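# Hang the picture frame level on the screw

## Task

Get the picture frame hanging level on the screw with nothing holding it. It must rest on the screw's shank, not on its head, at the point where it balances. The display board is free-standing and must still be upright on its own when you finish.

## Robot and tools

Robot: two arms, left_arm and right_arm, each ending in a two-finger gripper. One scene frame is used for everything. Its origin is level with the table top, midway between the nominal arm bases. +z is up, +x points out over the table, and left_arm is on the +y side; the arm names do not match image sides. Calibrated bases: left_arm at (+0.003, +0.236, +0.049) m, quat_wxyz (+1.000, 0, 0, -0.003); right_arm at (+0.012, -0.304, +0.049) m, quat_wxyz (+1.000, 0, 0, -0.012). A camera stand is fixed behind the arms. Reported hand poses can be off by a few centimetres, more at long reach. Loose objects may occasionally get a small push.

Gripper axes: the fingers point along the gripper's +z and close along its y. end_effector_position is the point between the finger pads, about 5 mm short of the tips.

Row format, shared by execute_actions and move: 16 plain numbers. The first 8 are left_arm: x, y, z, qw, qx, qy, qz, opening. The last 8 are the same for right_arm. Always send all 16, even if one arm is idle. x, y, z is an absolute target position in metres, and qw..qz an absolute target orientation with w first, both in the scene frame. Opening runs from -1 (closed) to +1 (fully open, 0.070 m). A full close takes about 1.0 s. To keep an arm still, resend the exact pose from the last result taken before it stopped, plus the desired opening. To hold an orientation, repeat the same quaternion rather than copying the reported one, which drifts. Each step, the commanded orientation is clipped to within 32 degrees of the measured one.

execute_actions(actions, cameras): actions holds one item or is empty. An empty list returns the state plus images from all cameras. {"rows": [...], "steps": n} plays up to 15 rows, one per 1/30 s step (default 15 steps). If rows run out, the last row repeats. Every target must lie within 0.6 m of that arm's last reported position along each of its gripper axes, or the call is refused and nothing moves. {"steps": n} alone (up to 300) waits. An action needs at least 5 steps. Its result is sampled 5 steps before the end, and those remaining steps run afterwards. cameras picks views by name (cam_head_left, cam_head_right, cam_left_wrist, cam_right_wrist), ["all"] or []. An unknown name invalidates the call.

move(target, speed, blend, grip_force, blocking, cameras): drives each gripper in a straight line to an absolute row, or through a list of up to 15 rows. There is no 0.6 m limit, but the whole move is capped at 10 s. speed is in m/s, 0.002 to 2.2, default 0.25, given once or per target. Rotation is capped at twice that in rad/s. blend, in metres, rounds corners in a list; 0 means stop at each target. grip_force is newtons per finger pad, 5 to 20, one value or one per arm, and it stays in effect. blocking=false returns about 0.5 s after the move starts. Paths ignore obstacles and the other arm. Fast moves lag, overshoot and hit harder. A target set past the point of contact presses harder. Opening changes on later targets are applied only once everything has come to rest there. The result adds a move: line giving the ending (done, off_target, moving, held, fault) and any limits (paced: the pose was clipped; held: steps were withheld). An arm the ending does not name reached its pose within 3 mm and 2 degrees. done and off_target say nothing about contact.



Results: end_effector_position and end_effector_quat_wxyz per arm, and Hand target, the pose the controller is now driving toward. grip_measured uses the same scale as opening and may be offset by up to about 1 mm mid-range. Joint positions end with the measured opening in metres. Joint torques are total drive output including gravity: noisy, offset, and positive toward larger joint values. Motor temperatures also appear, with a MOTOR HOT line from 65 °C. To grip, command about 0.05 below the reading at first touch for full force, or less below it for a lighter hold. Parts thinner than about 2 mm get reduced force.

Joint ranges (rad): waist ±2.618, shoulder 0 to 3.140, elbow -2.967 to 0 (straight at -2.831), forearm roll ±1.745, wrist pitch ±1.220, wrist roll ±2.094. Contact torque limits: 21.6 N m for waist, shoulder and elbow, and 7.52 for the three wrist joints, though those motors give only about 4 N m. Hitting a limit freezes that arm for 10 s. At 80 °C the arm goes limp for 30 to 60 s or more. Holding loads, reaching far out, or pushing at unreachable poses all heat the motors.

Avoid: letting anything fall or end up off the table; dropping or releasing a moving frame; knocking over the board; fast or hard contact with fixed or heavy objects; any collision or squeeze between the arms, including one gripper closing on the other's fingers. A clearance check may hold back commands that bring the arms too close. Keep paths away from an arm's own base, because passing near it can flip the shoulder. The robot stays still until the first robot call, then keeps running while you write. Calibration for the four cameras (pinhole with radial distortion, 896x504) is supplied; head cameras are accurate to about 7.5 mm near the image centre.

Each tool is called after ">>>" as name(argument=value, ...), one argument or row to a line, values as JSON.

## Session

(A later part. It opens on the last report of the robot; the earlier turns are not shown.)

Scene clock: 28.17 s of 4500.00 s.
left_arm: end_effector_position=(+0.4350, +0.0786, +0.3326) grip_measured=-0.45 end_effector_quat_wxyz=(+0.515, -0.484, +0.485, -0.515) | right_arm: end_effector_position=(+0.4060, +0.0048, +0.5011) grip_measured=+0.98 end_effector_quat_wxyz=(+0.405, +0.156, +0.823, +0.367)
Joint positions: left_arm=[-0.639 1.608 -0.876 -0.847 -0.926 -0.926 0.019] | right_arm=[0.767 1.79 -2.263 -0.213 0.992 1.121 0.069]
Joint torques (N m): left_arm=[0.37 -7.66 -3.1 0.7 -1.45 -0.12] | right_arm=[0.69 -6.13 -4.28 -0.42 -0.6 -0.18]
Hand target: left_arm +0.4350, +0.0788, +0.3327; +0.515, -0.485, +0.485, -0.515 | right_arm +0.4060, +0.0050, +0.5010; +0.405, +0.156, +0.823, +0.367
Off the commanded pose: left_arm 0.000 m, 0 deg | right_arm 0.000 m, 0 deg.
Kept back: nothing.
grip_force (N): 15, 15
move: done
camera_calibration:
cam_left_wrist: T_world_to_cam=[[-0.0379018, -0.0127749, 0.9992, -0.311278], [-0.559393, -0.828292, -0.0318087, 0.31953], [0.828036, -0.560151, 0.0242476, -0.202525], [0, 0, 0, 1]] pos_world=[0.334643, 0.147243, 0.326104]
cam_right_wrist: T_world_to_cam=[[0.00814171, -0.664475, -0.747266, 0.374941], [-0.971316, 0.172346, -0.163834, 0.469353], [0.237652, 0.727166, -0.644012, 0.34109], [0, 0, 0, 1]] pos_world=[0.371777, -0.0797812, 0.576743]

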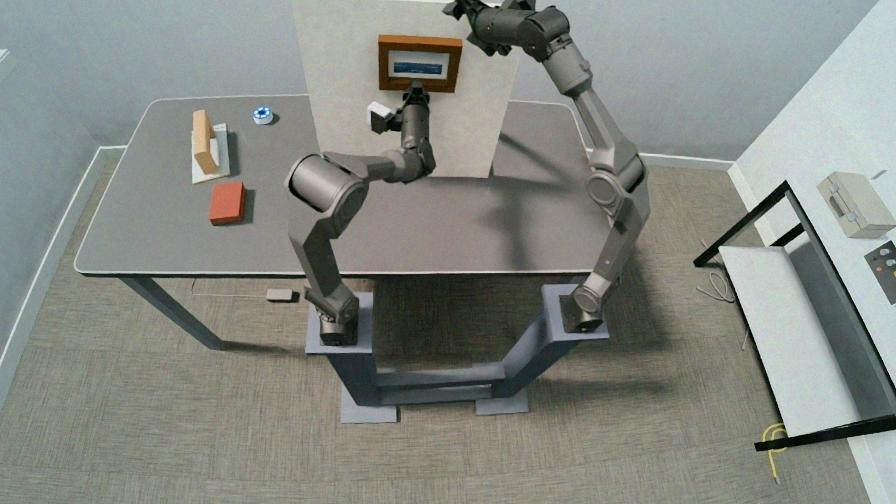

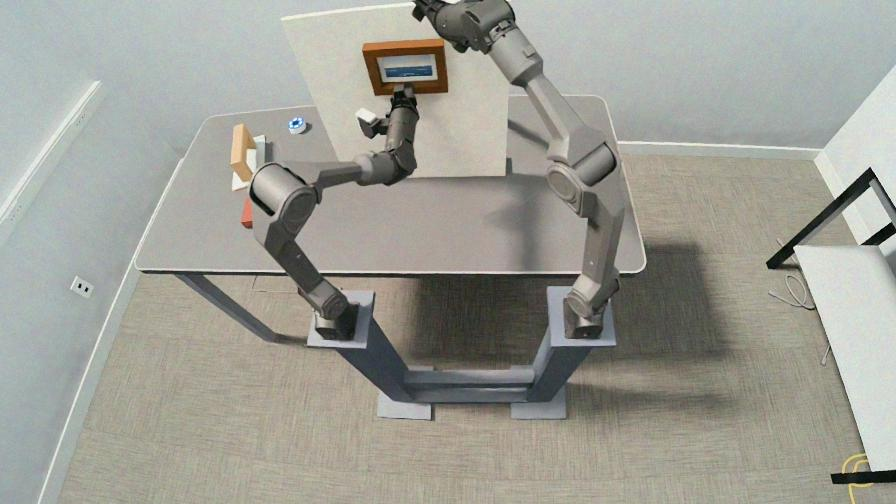

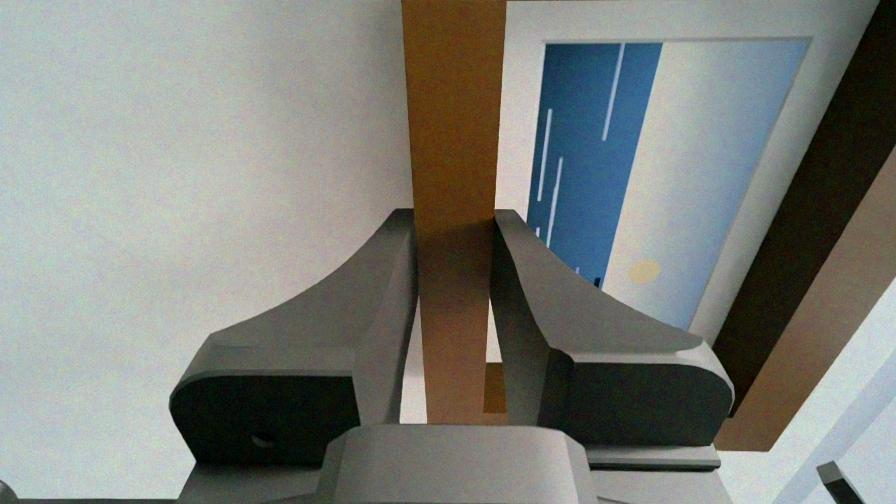

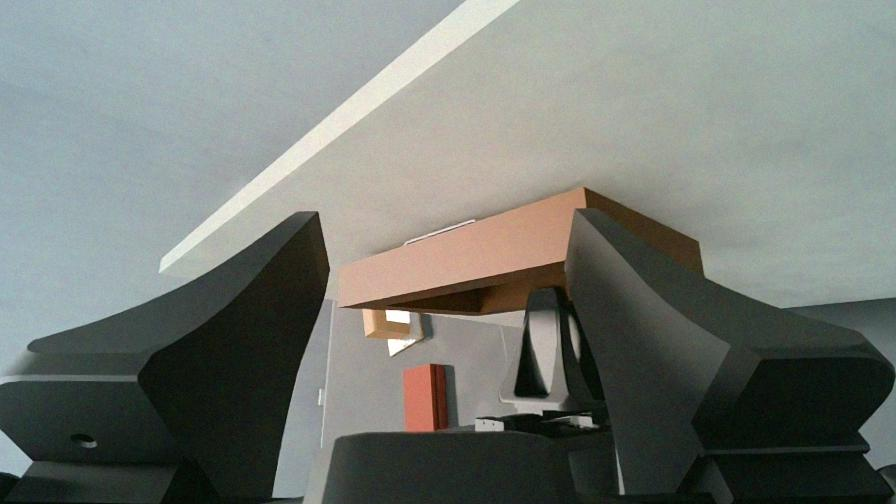

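>>> move(
  target=[
    [0.435,0.0788,0.3327,0.515,-0.4845,0.4845,-0.515,-0.55,0.37,-0.15,0.49,0.404,0.156,0.823,0.367,0.98],
    [0.435,0.0788,0.3327,0.515,-0.4845,0.4845,-0.515,-0.55,0.452,-0.212,0.435,0.267,0.272,0.661,0.646,0.98],
  ],
  speed=0.4,
  blend=0.03,
  cameras=["cam_right_wrist","cam_head_right"],
)

>>> zoom_image(
  camera="cam_right_wrist",
  region=[350, 150, 550, 350],
)

Scene clock: 31.83 s of 4500.00 s.
left_arm: end_effector_position=(+0.4350, +0.0786, +0.3326) grip_measured=-0.45 end_effector_quat_wxyz=(+0.515, -0.484, +0.485, -0.515) | right_arm: end_effector_position=(+0.4520, -0.2120, +0.4348) grip_measured=+0.98 end_effector_quat_wxyz=(+0.267, +0.272, +0.661, +0.646)
Joint positions: left_arm=[-0.639 1.608 -0.876 -0.847 -0.926 -0.927 0.019] | right_arm=[-0.202 1.576 -1.345 1.634 1.018 -0.156 0.069]
Joint torques (N m): left_arm=[-0.64 -6.71 -4.03 0.72 -1.83 -0.07] | right_arm=[0.67 -6.55 -4.32 0.78 -0.03 0.17]
Hand target: left_arm +0.4350, +0.0788, +0.3327; +0.515, -0.485, +0.485, -0.515 | right_arm +0.4520, -0.2120, +0.4350; +0.267, +0.272, +0.661, +0.646
Off the commanded pose: left_arm 0.000 m, 0 deg | right_arm 0.000 m, 0 deg.
Kept back: nothing.
grip_force (N): 15, 15
move: done
camera_calibration:
cam_right_wrist: T_world_to_cam=[[-0.0489942, 0.00346221, -0.998793, 0.457839], [-0.990916, 0.125224, 0.0490418, 0.446838], [0.125242, 0.992122, -0.00270447, 0.273238], [0, 0, 0, 1]] pos_world=[0.430989, -0.328625, 0.436111]
Images, in order (width x height): cam_head_right 896x504, cam_right_wrist 896x504.

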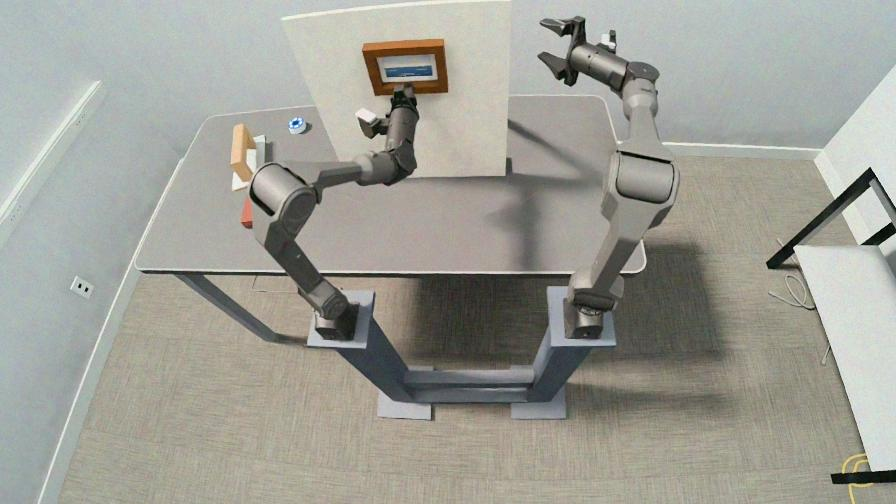

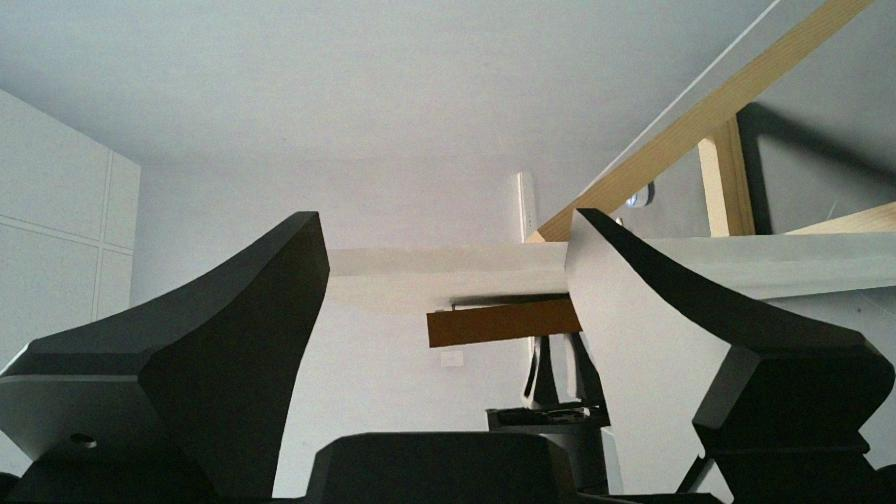

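Scaled by 2.520 from the camera's 896x504 image, which has a finer 1280x720 frame.

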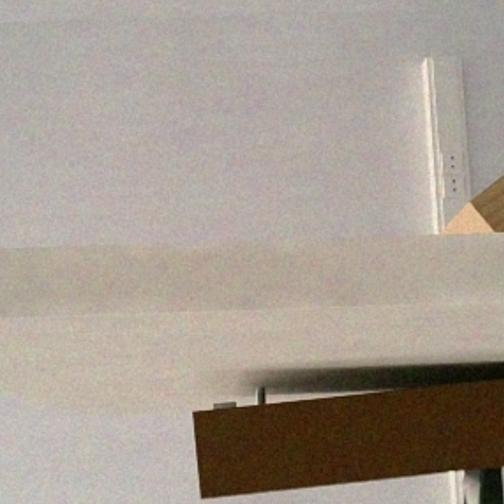

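>>> zoom_image(
  camera="cam_right_wrist",
  region=[420, 280, 500, 350],
)

Scaled by 6.300 from the camera's 896x504 image, which has a finer 1280x720 frame.

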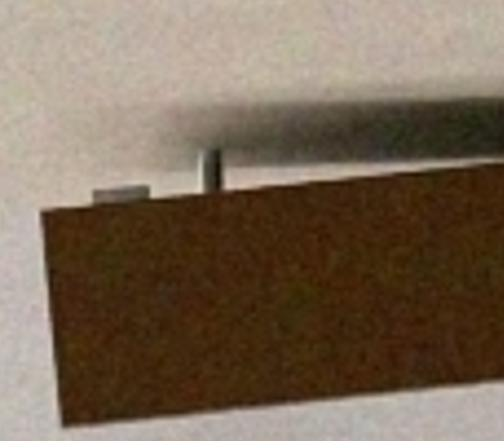

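>>> move(
  target=[0.435,0.0788,0.3290,0.50865,-0.4912,0.4912,-0.50865,-0.55,0.452,-0.212,0.435,0.267,0.272,0.661,0.646,0.98],
  speed=0.04,
  cameras=["cam_right_wrist"],
)

>>> zoom_image(
  camera="cam_right_wrist",
  region=[420, 280, 500, 350],
)

Scene clock: 33.47 s of 4500.00 s.
left_arm: end_effector_position=(+0.4351, +0.0788, +0.3288) grip_measured=-0.45 end_effector_quat_wxyz=(+0.509, -0.491, +0.491, -0.508) | right_arm: end_effector_position=(+0.4520, -0.2120, +0.4348) grip_measured=+0.98 end_effector_quat_wxyz=(+0.267, +0.272, +0.661, +0.646)
Joint positions: left_arm=[-0.639 1.604 -0.88 -0.873 -0.899 -0.906 0.019] | right_arm=[-0.202 1.576 -1.345 1.634 1.018 -0.156 0.069]
Joint torques (N m): left_arm=[0.38 -7.15 -3.58 0.45 -1.07 0.04] | right_arm=[0.68 -6.86 -4.72 0.97 -0.03 0.17]
Hand target: left_arm +0.4350, +0.0788, +0.3290; +0.509, -0.491, +0.491, -0.509 | right_arm +0.4520, -0.2120, +0.4350; +0.267, +0.272, +0.661, +0.646
Off the commanded pose: left_arm 0.000 m, 0 deg | right_arm 0.000 m, 0 deg.
Kept back: nothing.
grip_force (N): 15, 15
move: done
camera_calibration:
cam_right_wrist: T_world_to_cam=[[-0.0489942, 0.00346221, -0.998793, 0.457839], [-0.990916, 0.125224, 0.0490418, 0.446838], [0.125242, 0.992122, -0.00270447, 0.273238], [0, 0, 0, 1]] pos_world=[0.430989, -0.328625, 0.436111]
Images, in order (width x height): cam_right_wrist 896x504.

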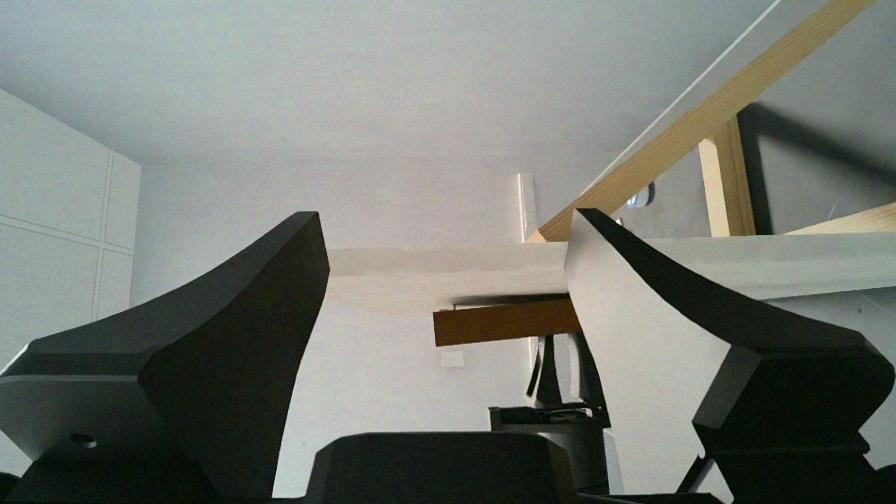

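Scaled by 6.300 from the camera's 896x504 image, which has a finer 1280x720 frame.

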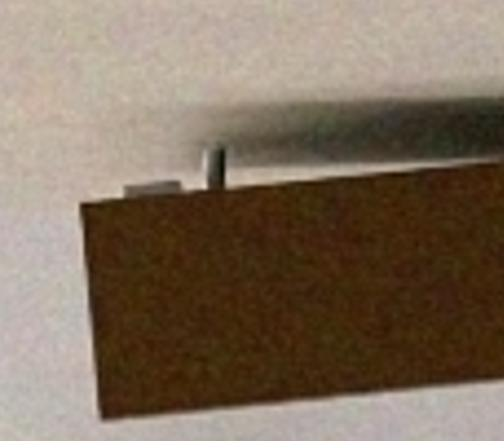

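>>> move(
  target=[0.437,0.0788,0.3280,0.5065,-0.4934,0.4934,-0.5065,-0.55,0.452,-0.212,0.435,0.267,0.272,0.661,0.646,0.98],
  speed=0.03,
  cameras=["cam_right_wrist"],
)

>>> zoom_image(
  camera="cam_right_wrist",
  region=[420, 280, 500, 350],
)

Scene clock: 34.90 s of 4500.00 s.
left_arm: end_effector_position=(+0.4363, +0.0784, +0.3288) grip_measured=-0.45 end_effector_quat_wxyz=(+0.506, -0.493, +0.493, -0.508) | right_arm: end_effector_position=(+0.4520, -0.2120, +0.4348) grip_measured=+0.98 end_effector_quat_wxyz=(+0.267, +0.272, +0.661, +0.646)
Joint positions: left_arm=[-0.636 1.604 -0.887 -0.879 -0.887 -0.9 0.019] | right_arm=[-0.202 1.576 -1.345 1.634 1.018 -0.156 0.069]
Joint torques (N m): left_arm=[3.21 -3.77 -5.24 0.82 -0.98 0.11] | right_arm=[0.69 -6.83 -4.75 0.97 -0.02 0.17]
Hand target: left_arm +0.4370, +0.0788, +0.3280; +0.507, -0.493, +0.493, -0.507 | right_arm +0.4520, -0.2120, +0.4350; +0.267, +0.272, +0.661, +0.646
Off the commanded pose: left_arm 0.001 m, 0 deg | right_arm 0.000 m, 0 deg.
Kept back: nothing.
grip_force (N): 15, 15
move: done
camera_calibration:
cam_right_wrist: T_world_to_cam=[[-0.0489942, 0.00346221, -0.998793, 0.457839], [-0.990916, 0.125224, 0.0490418, 0.446838], [0.125242, 0.992122, -0.00270447, 0.273238], [0, 0, 0, 1]] pos_world=[0.430989, -0.328625, 0.436111]
Images, in order (width x height): cam_right_wrist 896x504.

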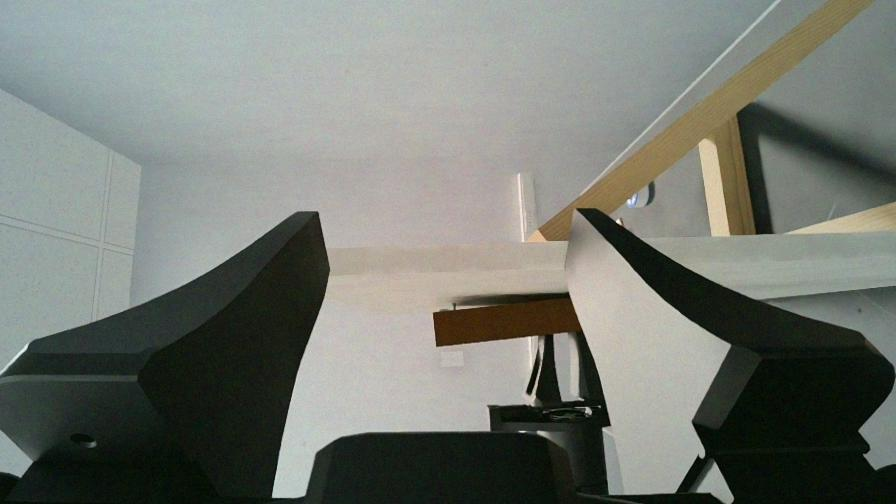

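Scaled by 6.300 from the camera's 896x504 image, which has a finer 1280x720 frame.

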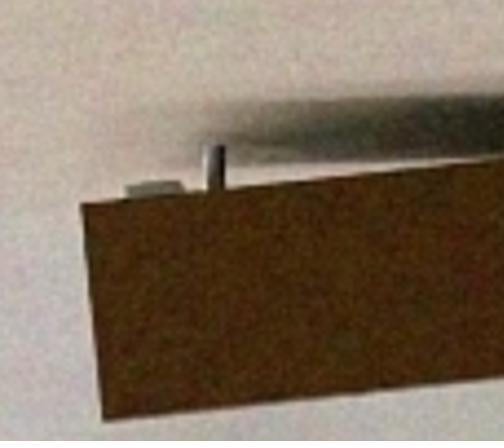

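>>> move(
  target=[
    [0.435,0.0788,0.3300,0.50865,-0.4912,0.4912,-0.50865,-0.55,0.452,-0.212,0.435,0.267,0.272,0.661,0.646,0.98],
    [0.435,0.0788,0.3350,0.50865,-0.4912,0.4912,-0.50865,-0.55,0.452,-0.212,0.435,0.267,0.272,0.661,0.646,0.98],
    [0.437,0.0788,0.3350,0.50435,-0.4956,0.4956,-0.50435,-0.55,0.452,-0.212,0.435,0.267,0.272,0.661,0.646,0.98],
  ],
  speed=0.04,
  blend=0.001,
  cameras=["cam_right_wrist"],
)

>>> zoom_image(
  camera="cam_right_wrist",
  region=[420, 280, 500, 350],
)

Scene clock: 36.43 s of 4500.00 s.
left_arm: end_effector_position=(+0.4369, +0.0785, +0.3336) grip_measured=-0.45 end_effector_quat_wxyz=(+0.504, -0.496, +0.497, -0.503) | right_arm: end_effector_position=(+0.4520, -0.2120, +0.4348) grip_measured=+0.98 end_effector_quat_wxyz=(+0.267, +0.272, +0.661, +0.646)
Joint positions: left_arm=[-0.635 1.59 -0.907 -0.912 -0.855 -0.856 0.019] | right_arm=[-0.202 1.576 -1.345 1.634 1.018 -0.156 0.069]
Joint torques (N m): left_arm=[2.39 -8.03 -6.03 1.24 -2.08 -0.06] | right_arm=[0.7 -6.89 -4.68 0.97 -0.03 0.17]
Hand target: left_arm +0.4370, +0.0788, +0.3350; +0.504, -0.496, +0.496, -0.504 | right_arm +0.4520, -0.2120, +0.4350; +0.267, +0.272, +0.661, +0.646
Off the commanded pose: left_arm 0.001 m, 0 deg | right_arm 0.000 m, 0 deg.
Kept back: nothing.
grip_force (N): 15, 15
move: done
camera_calibration:
cam_right_wrist: T_world_to_cam=[[-0.0489942, 0.00346221, -0.998793, 0.457839], [-0.990916, 0.125224, 0.0490418, 0.446838], [0.125242, 0.992122, -0.00270447, 0.273238], [0, 0, 0, 1]] pos_world=[0.430989, -0.328625, 0.436111]
Images, in order (width x height): cam_right_wrist 896x504.

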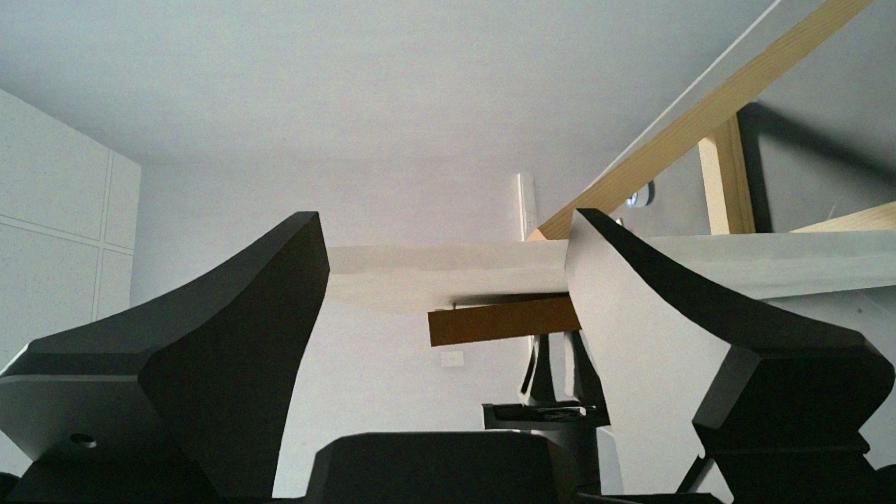

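Scaled by 6.300 from the camera's 896x504 image, which has a finer 1280x720 frame.

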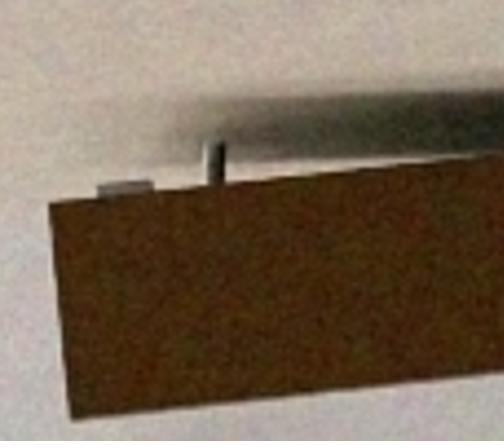

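>>> move(
  target=[
    [0.4355,0.0788,0.3350,0.50435,-0.4956,0.4956,-0.50435,-0.55,0.452,-0.212,0.435,0.267,0.272,0.661,0.646,0.98],
    [0.4355,0.0788,0.3355,0.4912,-0.50865,0.50865,-0.4912,-0.55,0.452,-0.212,0.435,0.267,0.272,0.661,0.646,0.98],
  ],
  speed=0.04,
  blend=0.001,
  cameras=["cam_right_wrist"],
)

>>> zoom_image(
  camera="cam_right_wrist",
  region=[420, 280, 500, 350],
)

Scene clock: 38.27 s of 4500.00 s.
left_arm: end_effector_position=(+0.4356, +0.0790, +0.3353) grip_measured=-0.44 end_effector_quat_wxyz=(+0.491, -0.509, +0.509, -0.491) | right_arm: end_effector_position=(+0.4520, -0.2120, +0.4348) grip_measured=+0.98 end_effector_quat_wxyz=(+0.267, +0.272, +0.661, +0.646)
Joint positions: left_arm=[-0.637 1.565 -0.934 -1.002 -0.791 -0.765 0.02] | right_arm=[-0.202 1.576 -1.345 1.634 1.018 -0.156 0.069]
Joint torques (N m): left_arm=[-0.32 -6.5 -3.77 0.87 -0.96 -0.05] | right_arm=[0.74 -6.84 -4.73 0.96 -0.03 0.18]
Hand target: left_arm +0.4355, +0.0788, +0.3355; +0.491, -0.509, +0.509, -0.491 | right_arm +0.4520, -0.2120, +0.4350; +0.267, +0.272, +0.661, +0.646
Off the commanded pose: left_arm 0.000 m, 0 deg | right_arm 0.000 m, 0 deg.
Kept back: nothing.
grip_force (N): 15, 15
move: done; blend cut to 0.0007 m at target 1
camera_calibration:
cam_right_wrist: T_world_to_cam=[[-0.0489942, 0.00346221, -0.998793, 0.457839], [-0.990916, 0.125224, 0.0490418, 0.446838], [0.125242, 0.992122, -0.00270447, 0.273238], [0, 0, 0, 1]] pos_world=[0.430989, -0.328625, 0.436111]
Images, in order (width x height): cam_right_wrist 896x504.

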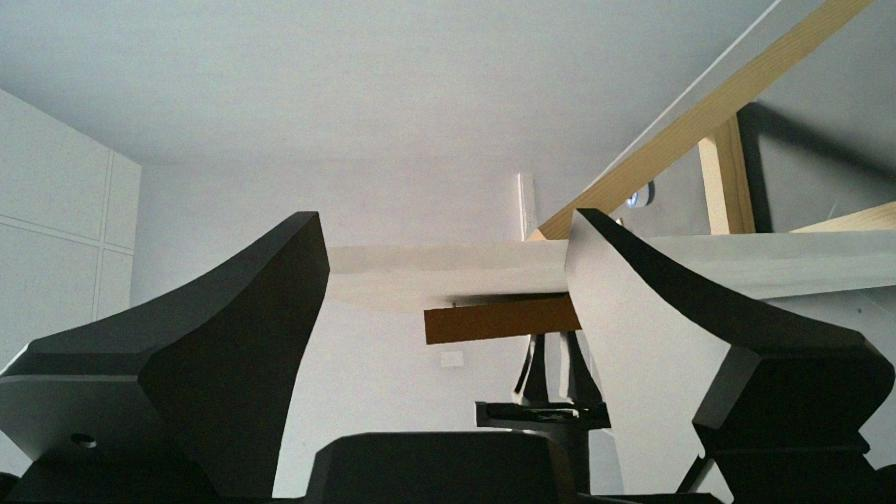

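Scaled by 6.300 from the camera's 896x504 image, which has a finer 1280x720 frame.

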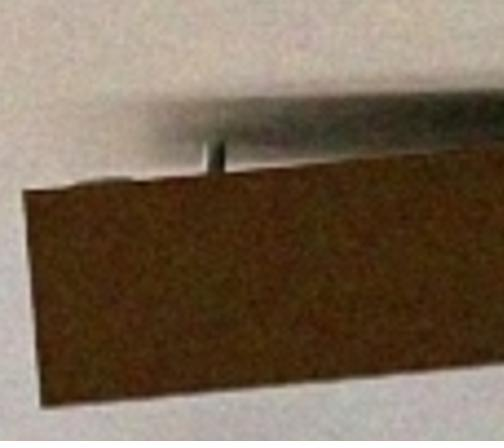

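>>> move(
  target=[0.4373,0.0788,0.3345,0.48674,-0.51292,0.51292,-0.48674,-0.55,0.452,-0.212,0.435,0.267,0.272,0.661,0.646,0.98],
  speed=0.04,
  cameras=["cam_right_wrist"],
)

>>> zoom_image(
  camera="cam_right_wrist",
  region=[420, 280, 500, 350],
)

Scene clock: 40.17 s of 4500.00 s.
left_arm: end_effector_position=(+0.4371, +0.0784, +0.3347) grip_measured=-0.43 end_effector_quat_wxyz=(+0.487, -0.513, +0.513, -0.487) | right_arm: end_effector_position=(+0.4520, -0.2120, +0.4348) grip_measured=+0.98 end_effector_quat_wxyz=(+0.267, +0.272, +0.661, +0.646)
Joint positions: left_arm=[-0.634 1.565 -0.947 -1.026 -0.77 -0.74 0.02] | right_arm=[-0.202 1.576 -1.345 1.634 1.018 -0.156 0.069]
Joint torques (N m): left_arm=[2.15 -4.39 -4.07 0.51 -0.81 0.01] | right_arm=[0.72 -6.86 -4.71 0.97 -0.02 0.17]
Hand target: left_arm +0.4373, +0.0788, +0.3345; +0.487, -0.513, +0.513, -0.487 | right_arm +0.4520, -0.2120, +0.4350; +0.267, +0.272, +0.661, +0.646
Off the commanded pose: left_arm 0.000 m, 0 deg | right_arm 0.000 m, 0 deg.
Kept back: nothing.
grip_force (N): 15, 15
move: done
camera_calibration:
cam_right_wrist: T_world_to_cam=[[-0.0489942, 0.00346221, -0.998793, 0.457839], [-0.990916, 0.125224, 0.0490418, 0.446838], [0.125242, 0.992122, -0.00270447, 0.273238], [0, 0, 0, 1]] pos_world=[0.430989, -0.328625, 0.436111]
Images, in order (width x height): cam_right_wrist 896x504.

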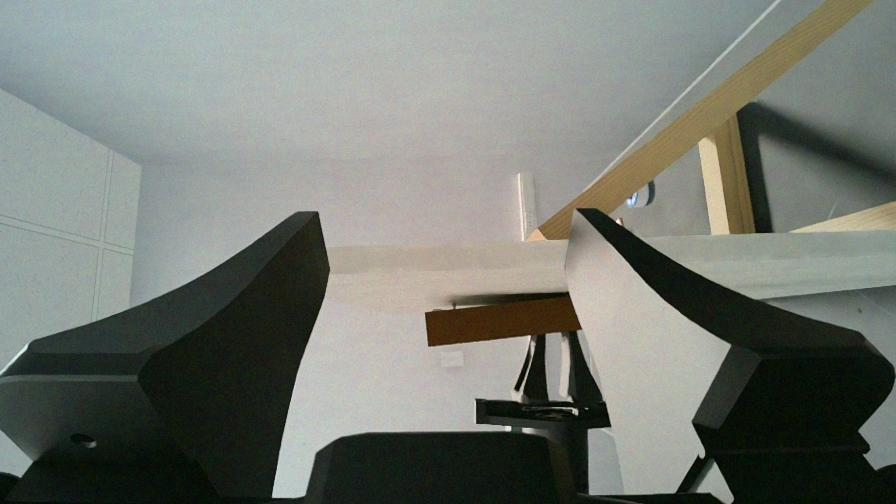

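Scaled by 6.300 from the camera's 896x504 image, which has a finer 1280x720 frame.

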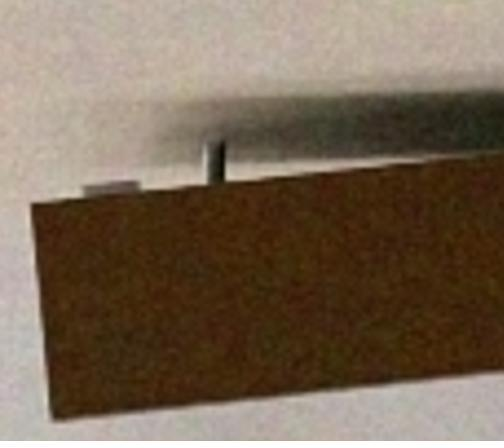

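>>> move(
  target=[
    [0.434,0.0788,0.3355,0.48674,-0.51292,0.51292,-0.48674,-0.55,0.452,-0.212,0.435,0.267,0.272,0.661,0.646,0.98],
    [0.434,0.0788,0.3360,0.47544,-0.52342,0.52342,-0.47544,-0.55,0.452,-0.212,0.435,0.267,0.272,0.661,0.646,0.98],
  ],
  speed=0.04,
  blend=0.001,
  cameras=["cam_right_wrist"],
)

>>> zoom_image(
  camera="cam_right_wrist",
  region=[420, 280, 500, 350],
)

Scene clock: 41.63 s of 4500.00 s.
left_arm: end_effector_position=(+0.4341, +0.0791, +0.3356) grip_measured=-0.43 end_effector_quat_wxyz=(-0.475, +0.524, -0.524, +0.475) | right_arm: end_effector_position=(+0.4520, -0.2120, +0.4348) grip_measured=+0.98 end_effector_quat_wxyz=(+0.267, +0.272, +0.661, +0.646)
Joint positions: left_arm=[-0.638 1.542 -0.968 -1.124 -0.725 -0.641 0.02] | right_arm=[-0.202 1.576 -1.345 1.634 1.018 -0.156 0.069]
Joint torques (N m): left_arm=[0 -7.53 -4.57 0.98 -1.28 -0.14] | right_arm=[0.72 -6.87 -4.69 0.97 -0.02 0.17]
Hand target: left_arm +0.4340, +0.0788, +0.3360; -0.475, +0.523, -0.523, +0.475 | right_arm +0.4520, -0.2120, +0.4350; +0.267, +0.272, +0.661, +0.646
Off the commanded pose: left_arm 0.001 m, 0 deg | right_arm 0.000 m, 0 deg.
Kept back: nothing.
grip_force (N): 15, 15
move: done
camera_calibration:
cam_right_wrist: T_world_to_cam=[[-0.0489942, 0.00346221, -0.998793, 0.457839], [-0.990916, 0.125224, 0.0490418, 0.446838], [0.125242, 0.992122, -0.00270447, 0.273238], [0, 0, 0, 1]] pos_world=[0.430989, -0.328625, 0.436111]
Images, in order (width x height): cam_right_wrist 896x504.

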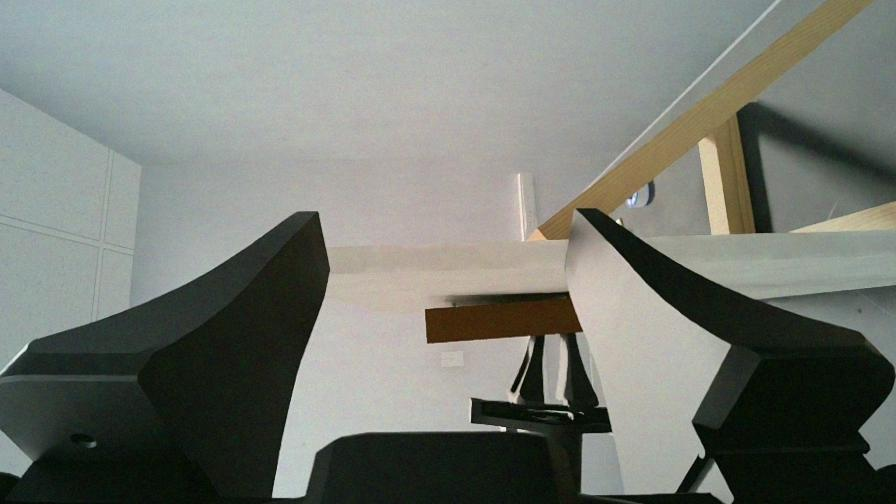

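Scaled by 6.300 from the camera's 896x504 image, which has a finer 1280x720 frame.

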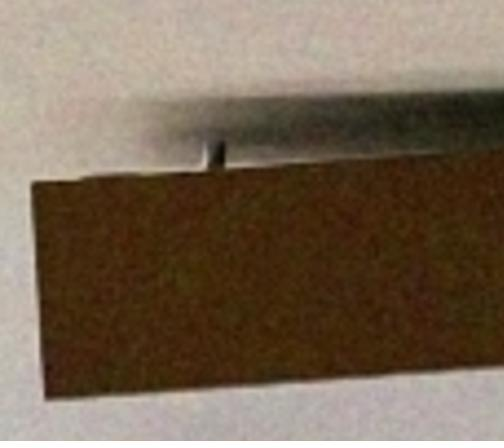

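>>> move(
  target=[0.4345,0.0788,0.3355,0.46665,-0.52467,0.53205,-0.47321,-0.55,0.452,-0.212,0.435,0.267,0.272,0.661,0.646,0.98],
  speed=0.04,
  cameras=["cam_right_wrist","cam_left_wrist"],
)

>>> zoom_image(
  camera="cam_right_wrist",
  region=[420, 280, 500, 350],
)

Scene clock: 43.23 s of 4500.00 s.
left_arm: end_effector_position=(+0.4345, +0.0787, +0.3359) grip_measured=-0.42 end_effector_quat_wxyz=(-0.467, +0.524, -0.532, +0.473) | right_arm: end_effector_position=(+0.4520, -0.2120, +0.4348) grip_measured=+0.98 end_effector_quat_wxyz=(+0.267, +0.272, +0.661, +0.646)
Joint positions: left_arm=[-0.627 1.532 -0.976 -1.143 -0.685 -0.614 0.02] | right_arm=[-0.202 1.576 -1.345 1.634 1.018 -0.156 0.069]
Joint torques (N m): left_arm=[0.95 -6.61 -4.06 0.58 -0.92 0.03] | right_arm=[0.71 -6.86 -4.69 0.97 -0.03 0.17]
Hand target: left_arm +0.4345, +0.0788, +0.3355; -0.467, +0.525, -0.532, +0.473 | right_arm +0.4520, -0.2120, +0.4350; +0.267, +0.272, +0.661, +0.646
Off the commanded pose: left_arm 0.000 m, 0 deg | right_arm 0.000 m, 0 deg.
Kept back: nothing.
grip_force (N): 15, 15
move: done
camera_calibration:
cam_left_wrist: T_world_to_cam=[[0.138855, -0.0131409, 0.990225, -0.388316], [-0.567661, -0.82039, 0.0687138, 0.288762], [0.811468, -0.571654, -0.121375, -0.145113], [0, 0, 0, 1]] pos_world=[0.335594, 0.14884, 0.347065]
cam_right_wrist: T_world_to_cam=[[-0.0489942, 0.00346221, -0.998793, 0.457839], [-0.990916, 0.125224, 0.0490418, 0.446838], [0.125242, 0.992122, -0.00270447, 0.273238], [0, 0, 0, 1]] pos_world=[0.430989, -0.328625, 0.436111]
Images, in order (width x height): cam_left_wrist 896x504, cam_right_wrist 896x504.

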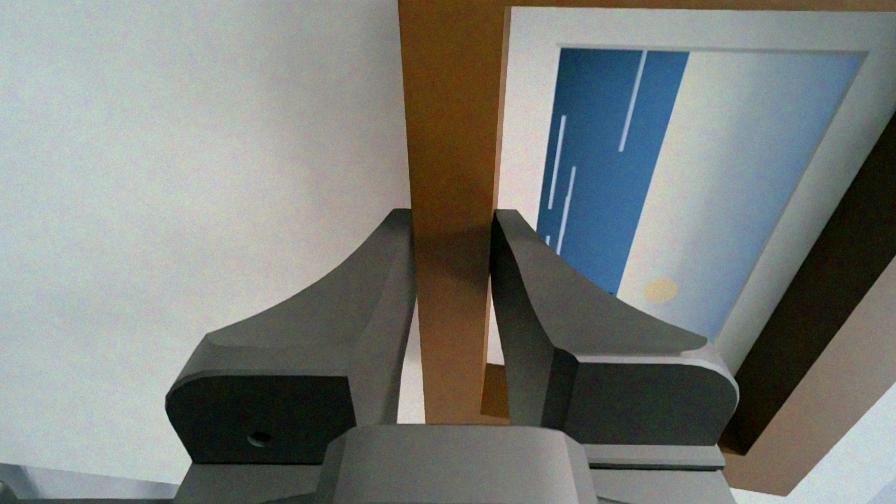

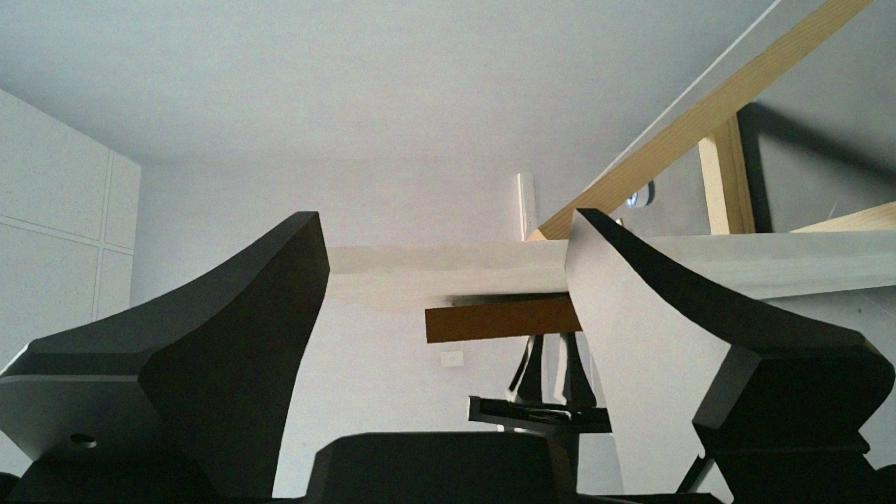

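Scaled by 6.300 from the camera's 896x504 image, which has a finer 1280x720 frame.

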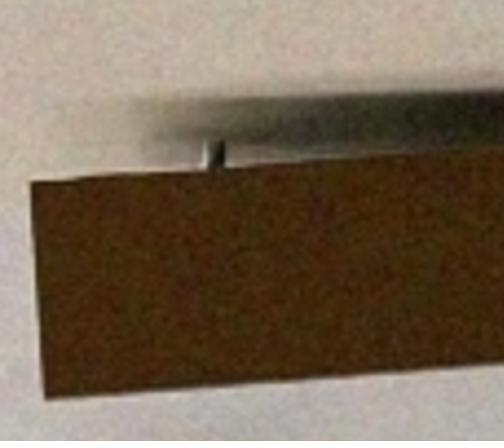

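>>> move(
  target=[
    [0.4325,0.0788,0.3358,0.46665,-0.52467,0.53205,-0.47321,-0.55,0.37,-0.14,0.49,0.404,0.156,0.823,0.367,0.98],
    [0.4325,0.0788,0.3358,0.46665,-0.52467,0.53205,-0.47321,-0.55,0.405,0.012,0.525,0.482,0.098,0.811,0.317,0.98],
  ],
  speed=0.4,
  blend=0.03,
  cameras=["all"],
)

>>> zoom_image(
  camera="cam_right_wrist",
  region=[320, 150, 620, 350],
)

Scene clock: 46.77 s of 4500.00 s.
left_arm: end_effector_position=(+0.4327, +0.0790, +0.3356) grip_measured=-0.43 end_effector_quat_wxyz=(-0.467, +0.525, -0.532, +0.473) | right_arm: end_effector_position=(+0.4051, +0.0117, +0.5254) grip_measured=+0.98 end_effector_quat_wxyz=(+0.482, +0.098, +0.811, +0.317)
Joint positions: left_arm=[-0.631 1.527 -0.971 -1.148 -0.689 -0.611 0.02] | right_arm=[0.849 1.851 -2.403 -0.4 1.038 1.04 0.069]
Joint torques (N m): left_arm=[-0.54 -7.57 -4.31 0.92 -1.38 0.08] | right_arm=[0.24 -6.91 -3.46 -0.4 -0.78 -0.01]
Hand target: left_arm +0.4325, +0.0788, +0.3358; -0.467, +0.525, -0.532, +0.473 | right_arm +0.4050, +0.0120, +0.5250; +0.482, +0.098, +0.811, +0.317
Off the commanded pose: left_arm 0.000 m, 0 deg | right_arm 0.001 m, 0 deg.
Kept back: nothing.
grip_force (N): 15, 15
move: done
camera_calibration:
cam_left_wrist: T_world_to_cam=[[0.139913, -0.0132715, 0.990075, -0.388146], [-0.566823, -0.820937, 0.0690966, 0.287588], [0.811872, -0.570865, -0.122382, -0.143466], [0, 0, 0, 1]] pos_world=[0.333794, 0.14904, 0.346865]
cam_right_wrist: T_world_to_cam=[[0.118219, -0.765358, -0.632654, 0.2941], [-0.928434, 0.140774, -0.343792, 0.548795], [0.352185, 0.62802, -0.693943, 0.332922], [0, 0, 0, 1]] pos_world=[0.357502, -0.061246, 0.605764]

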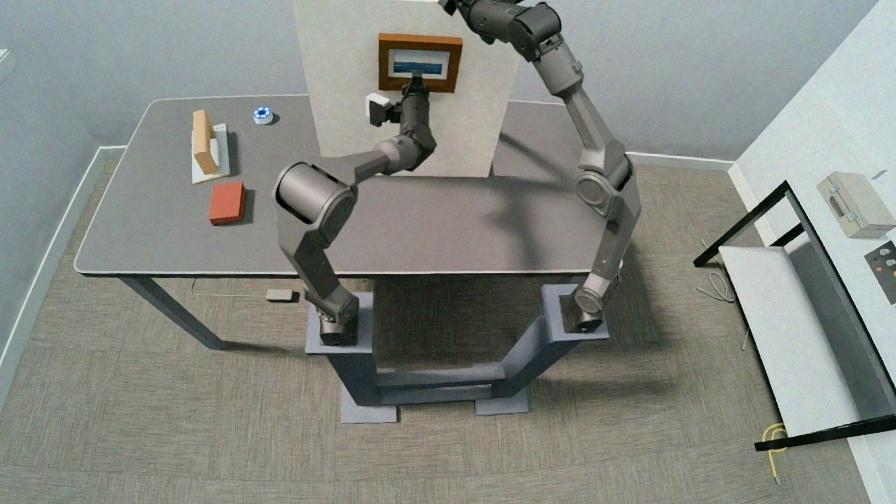

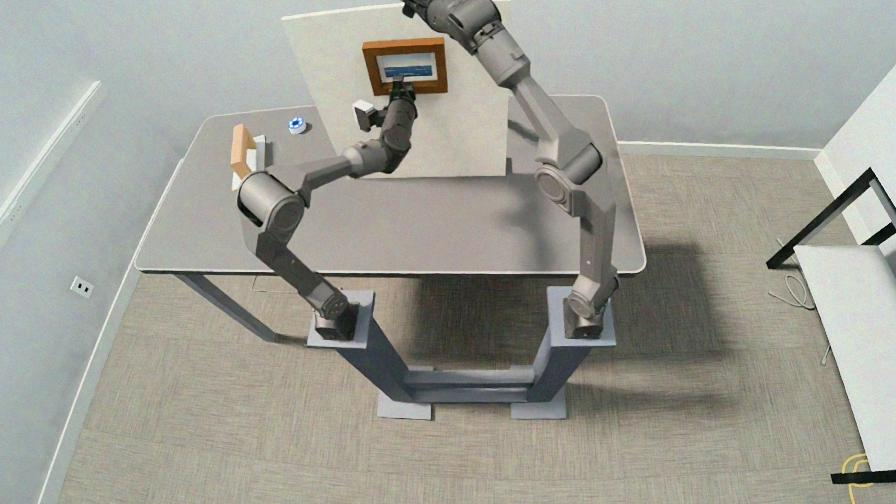

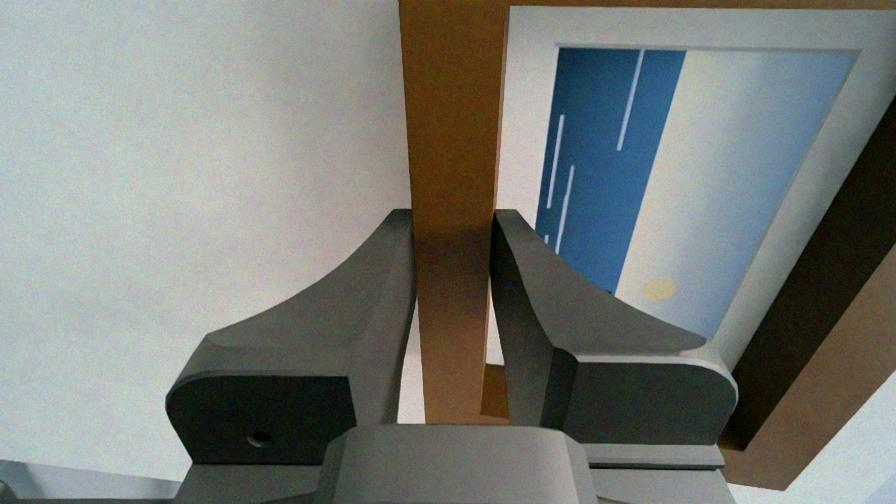

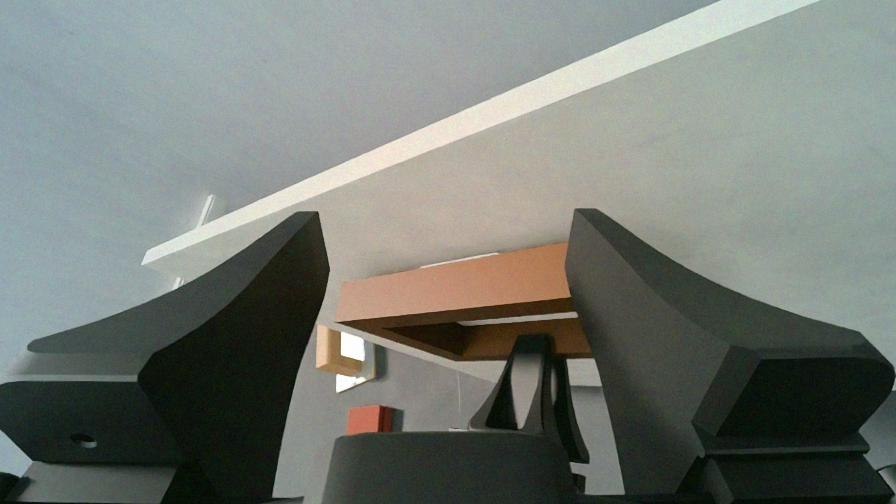

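Scaled by 1.680 from the camera's 896x504 image, which has a finer 1280x720 frame.

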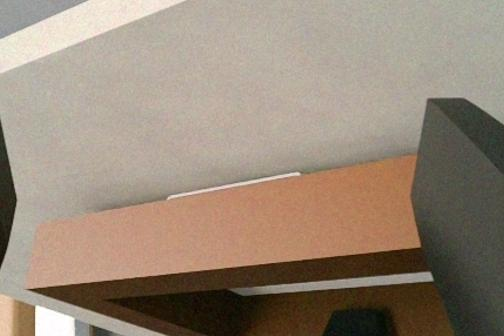

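>>> move(
  target=[
    [0.4342,0.0788,0.3350,0.46665,-0.52467,0.53205,-0.47321,-0.55,0.37,-0.15,0.49,0.404,0.156,0.823,0.367,0.98],
    [0.4342,0.0788,0.3298,0.46665,-0.52467,0.53205,-0.47321,-0.55,0.452,-0.212,0.435,0.267,0.272,0.661,0.646,0.98],
  ],
  speed=0.4,
  blend=[0.02,0],
  cameras=["cam_right_wrist"],
)

>>> zoom_image(
  camera="cam_right_wrist",
  region=[420, 280, 500, 350],
)

Scene clock: 53.27 s of 4500.00 s.
left_arm: end_effector_position=(+0.4341, +0.0786, +0.3301) grip_measured=-0.42 end_effector_quat_wxyz=(-0.466, +0.525, -0.532, +0.474) | right_arm: end_effector_position=(+0.4520, -0.2120, +0.4347) grip_measured=+0.98 end_effector_quat_wxyz=(+0.267, +0.272, +0.661, +0.646)
Joint positions: left_arm=[-0.628 1.539 -0.96 -1.119 -0.695 -0.647 0.02] | right_arm=[-0.202 1.576 -1.345 1.634 1.018 -0.156 0.069]
Joint torques (N m): left_arm=[1.29 -5.15 -3.02 0.7 -1.17 -0.07] | right_arm=[0.56 -6.46 -4.28 0.78 -0.03 0.17]
Hand target: left_arm +0.4342, +0.0788, +0.3298; -0.467, +0.525, -0.532, +0.473 | right_arm +0.4520, -0.2120, +0.4350; +0.267, +0.272, +0.661, +0.646
Off the commanded pose: left_arm 0.000 m, 0 deg | right_arm 0.000 m, 0 deg.
Kept back: nothing.
grip_force (N): 15, 15
move: done
camera_calibration:
cam_right_wrist: T_world_to_cam=[[-0.0492076, 0.0033969, -0.998783, 0.457805], [-0.990905, 0.12523, 0.0492454, 0.446751], [0.125245, 0.992122, -0.00279626, 0.273276], [0, 0, 0, 1]] pos_world=[0.430989, -0.328625, 0.436011]
Images, in order (width x height): cam_right_wrist 896x504.

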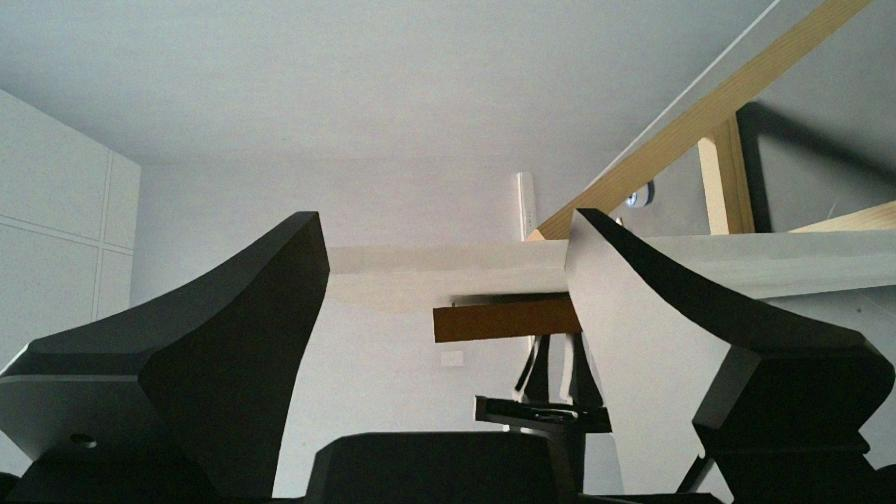

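Scaled by 6.300 from the camera's 896x504 image, which has a finer 1280x720 frame.

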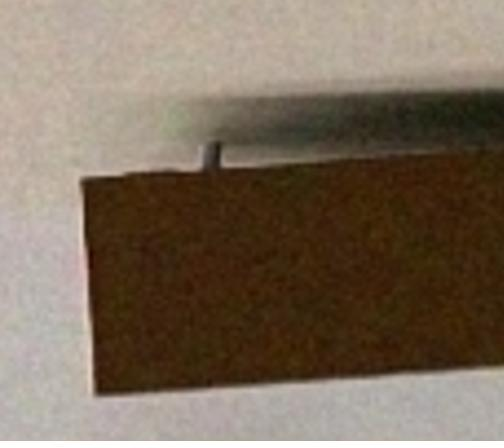

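>>> move(
  target=[0.4342,0.0788,0.3262,0.46665,-0.52467,0.53205,-0.47321,-0.55,0.452,-0.212,0.435,0.267,0.272,0.661,0.646,0.98],
  speed=0.015,
  cameras=["cam_right_wrist"],
)

>>> zoom_image(
  camera="cam_right_wrist",
  region=[420, 280, 500, 350],
)

Scene clock: 55.60 s of 4500.00 s.
left_arm: end_effector_position=(+0.4341, +0.0787, +0.3266) grip_measured=-0.42 end_effector_quat_wxyz=(-0.466, +0.525, -0.532, +0.474) | right_arm: end_effector_position=(+0.4520, -0.2120, +0.4347) grip_measured=+0.98 end_effector_quat_wxyz=(+0.267, +0.272, +0.661, +0.646)
Joint positions: left_arm=[-0.628 1.544 -0.95 -1.103 -0.702 -0.668 0.02] | right_arm=[-0.202 1.576 -1.345 1.634 1.018 -0.156 0.069]
Joint torques (N m): left_arm=[0.86 -5.48 -3.23 0.67 -1.18 -0.02] | right_arm=[0.71 -6.86 -4.7 0.97 -0.03 0.17]
Hand target: left_arm +0.4342, +0.0788, +0.3262; -0.467, +0.525, -0.532, +0.473 | right_arm +0.4520, -0.2120, +0.4350; +0.267, +0.272, +0.661, +0.646
Off the commanded pose: left_arm 0.000 m, 0 deg | right_arm 0.000 m, 0 deg.
Kept back: nothing.
grip_force (N): 15, 15
move: done
camera_calibration:
cam_right_wrist: T_world_to_cam=[[-0.0492076, 0.0033969, -0.998783, 0.457805], [-0.990905, 0.12523, 0.0492454, 0.446751], [0.125245, 0.992122, -0.00279626, 0.273276], [0, 0, 0, 1]] pos_world=[0.430989, -0.328625, 0.436011]
Images, in order (width x height): cam_right_wrist 896x504.

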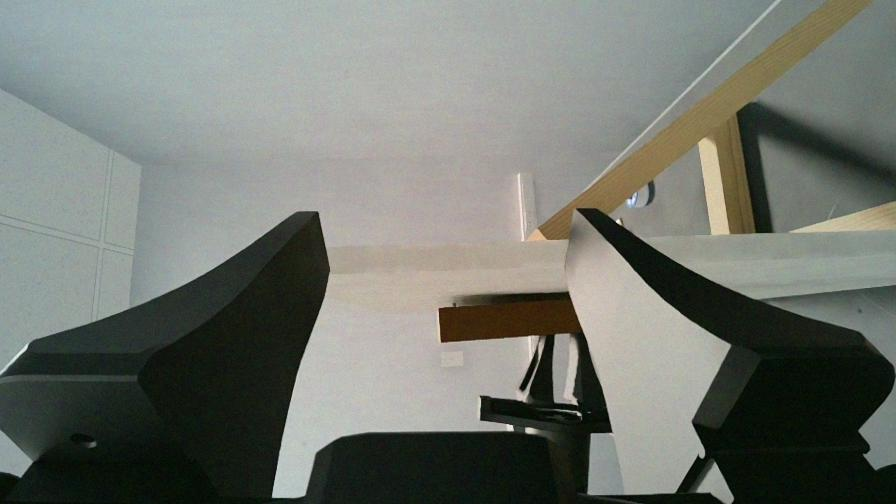

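Scaled by 6.300 from the camera's 896x504 image, which has a finer 1280x720 frame.

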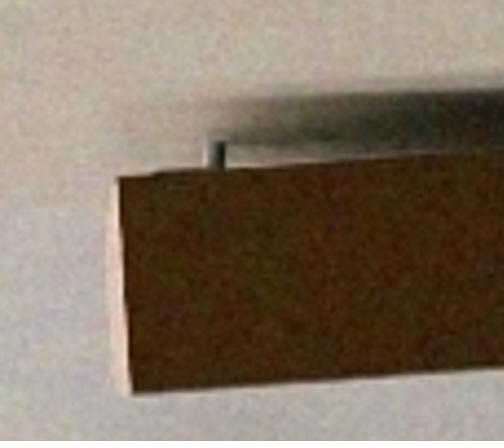

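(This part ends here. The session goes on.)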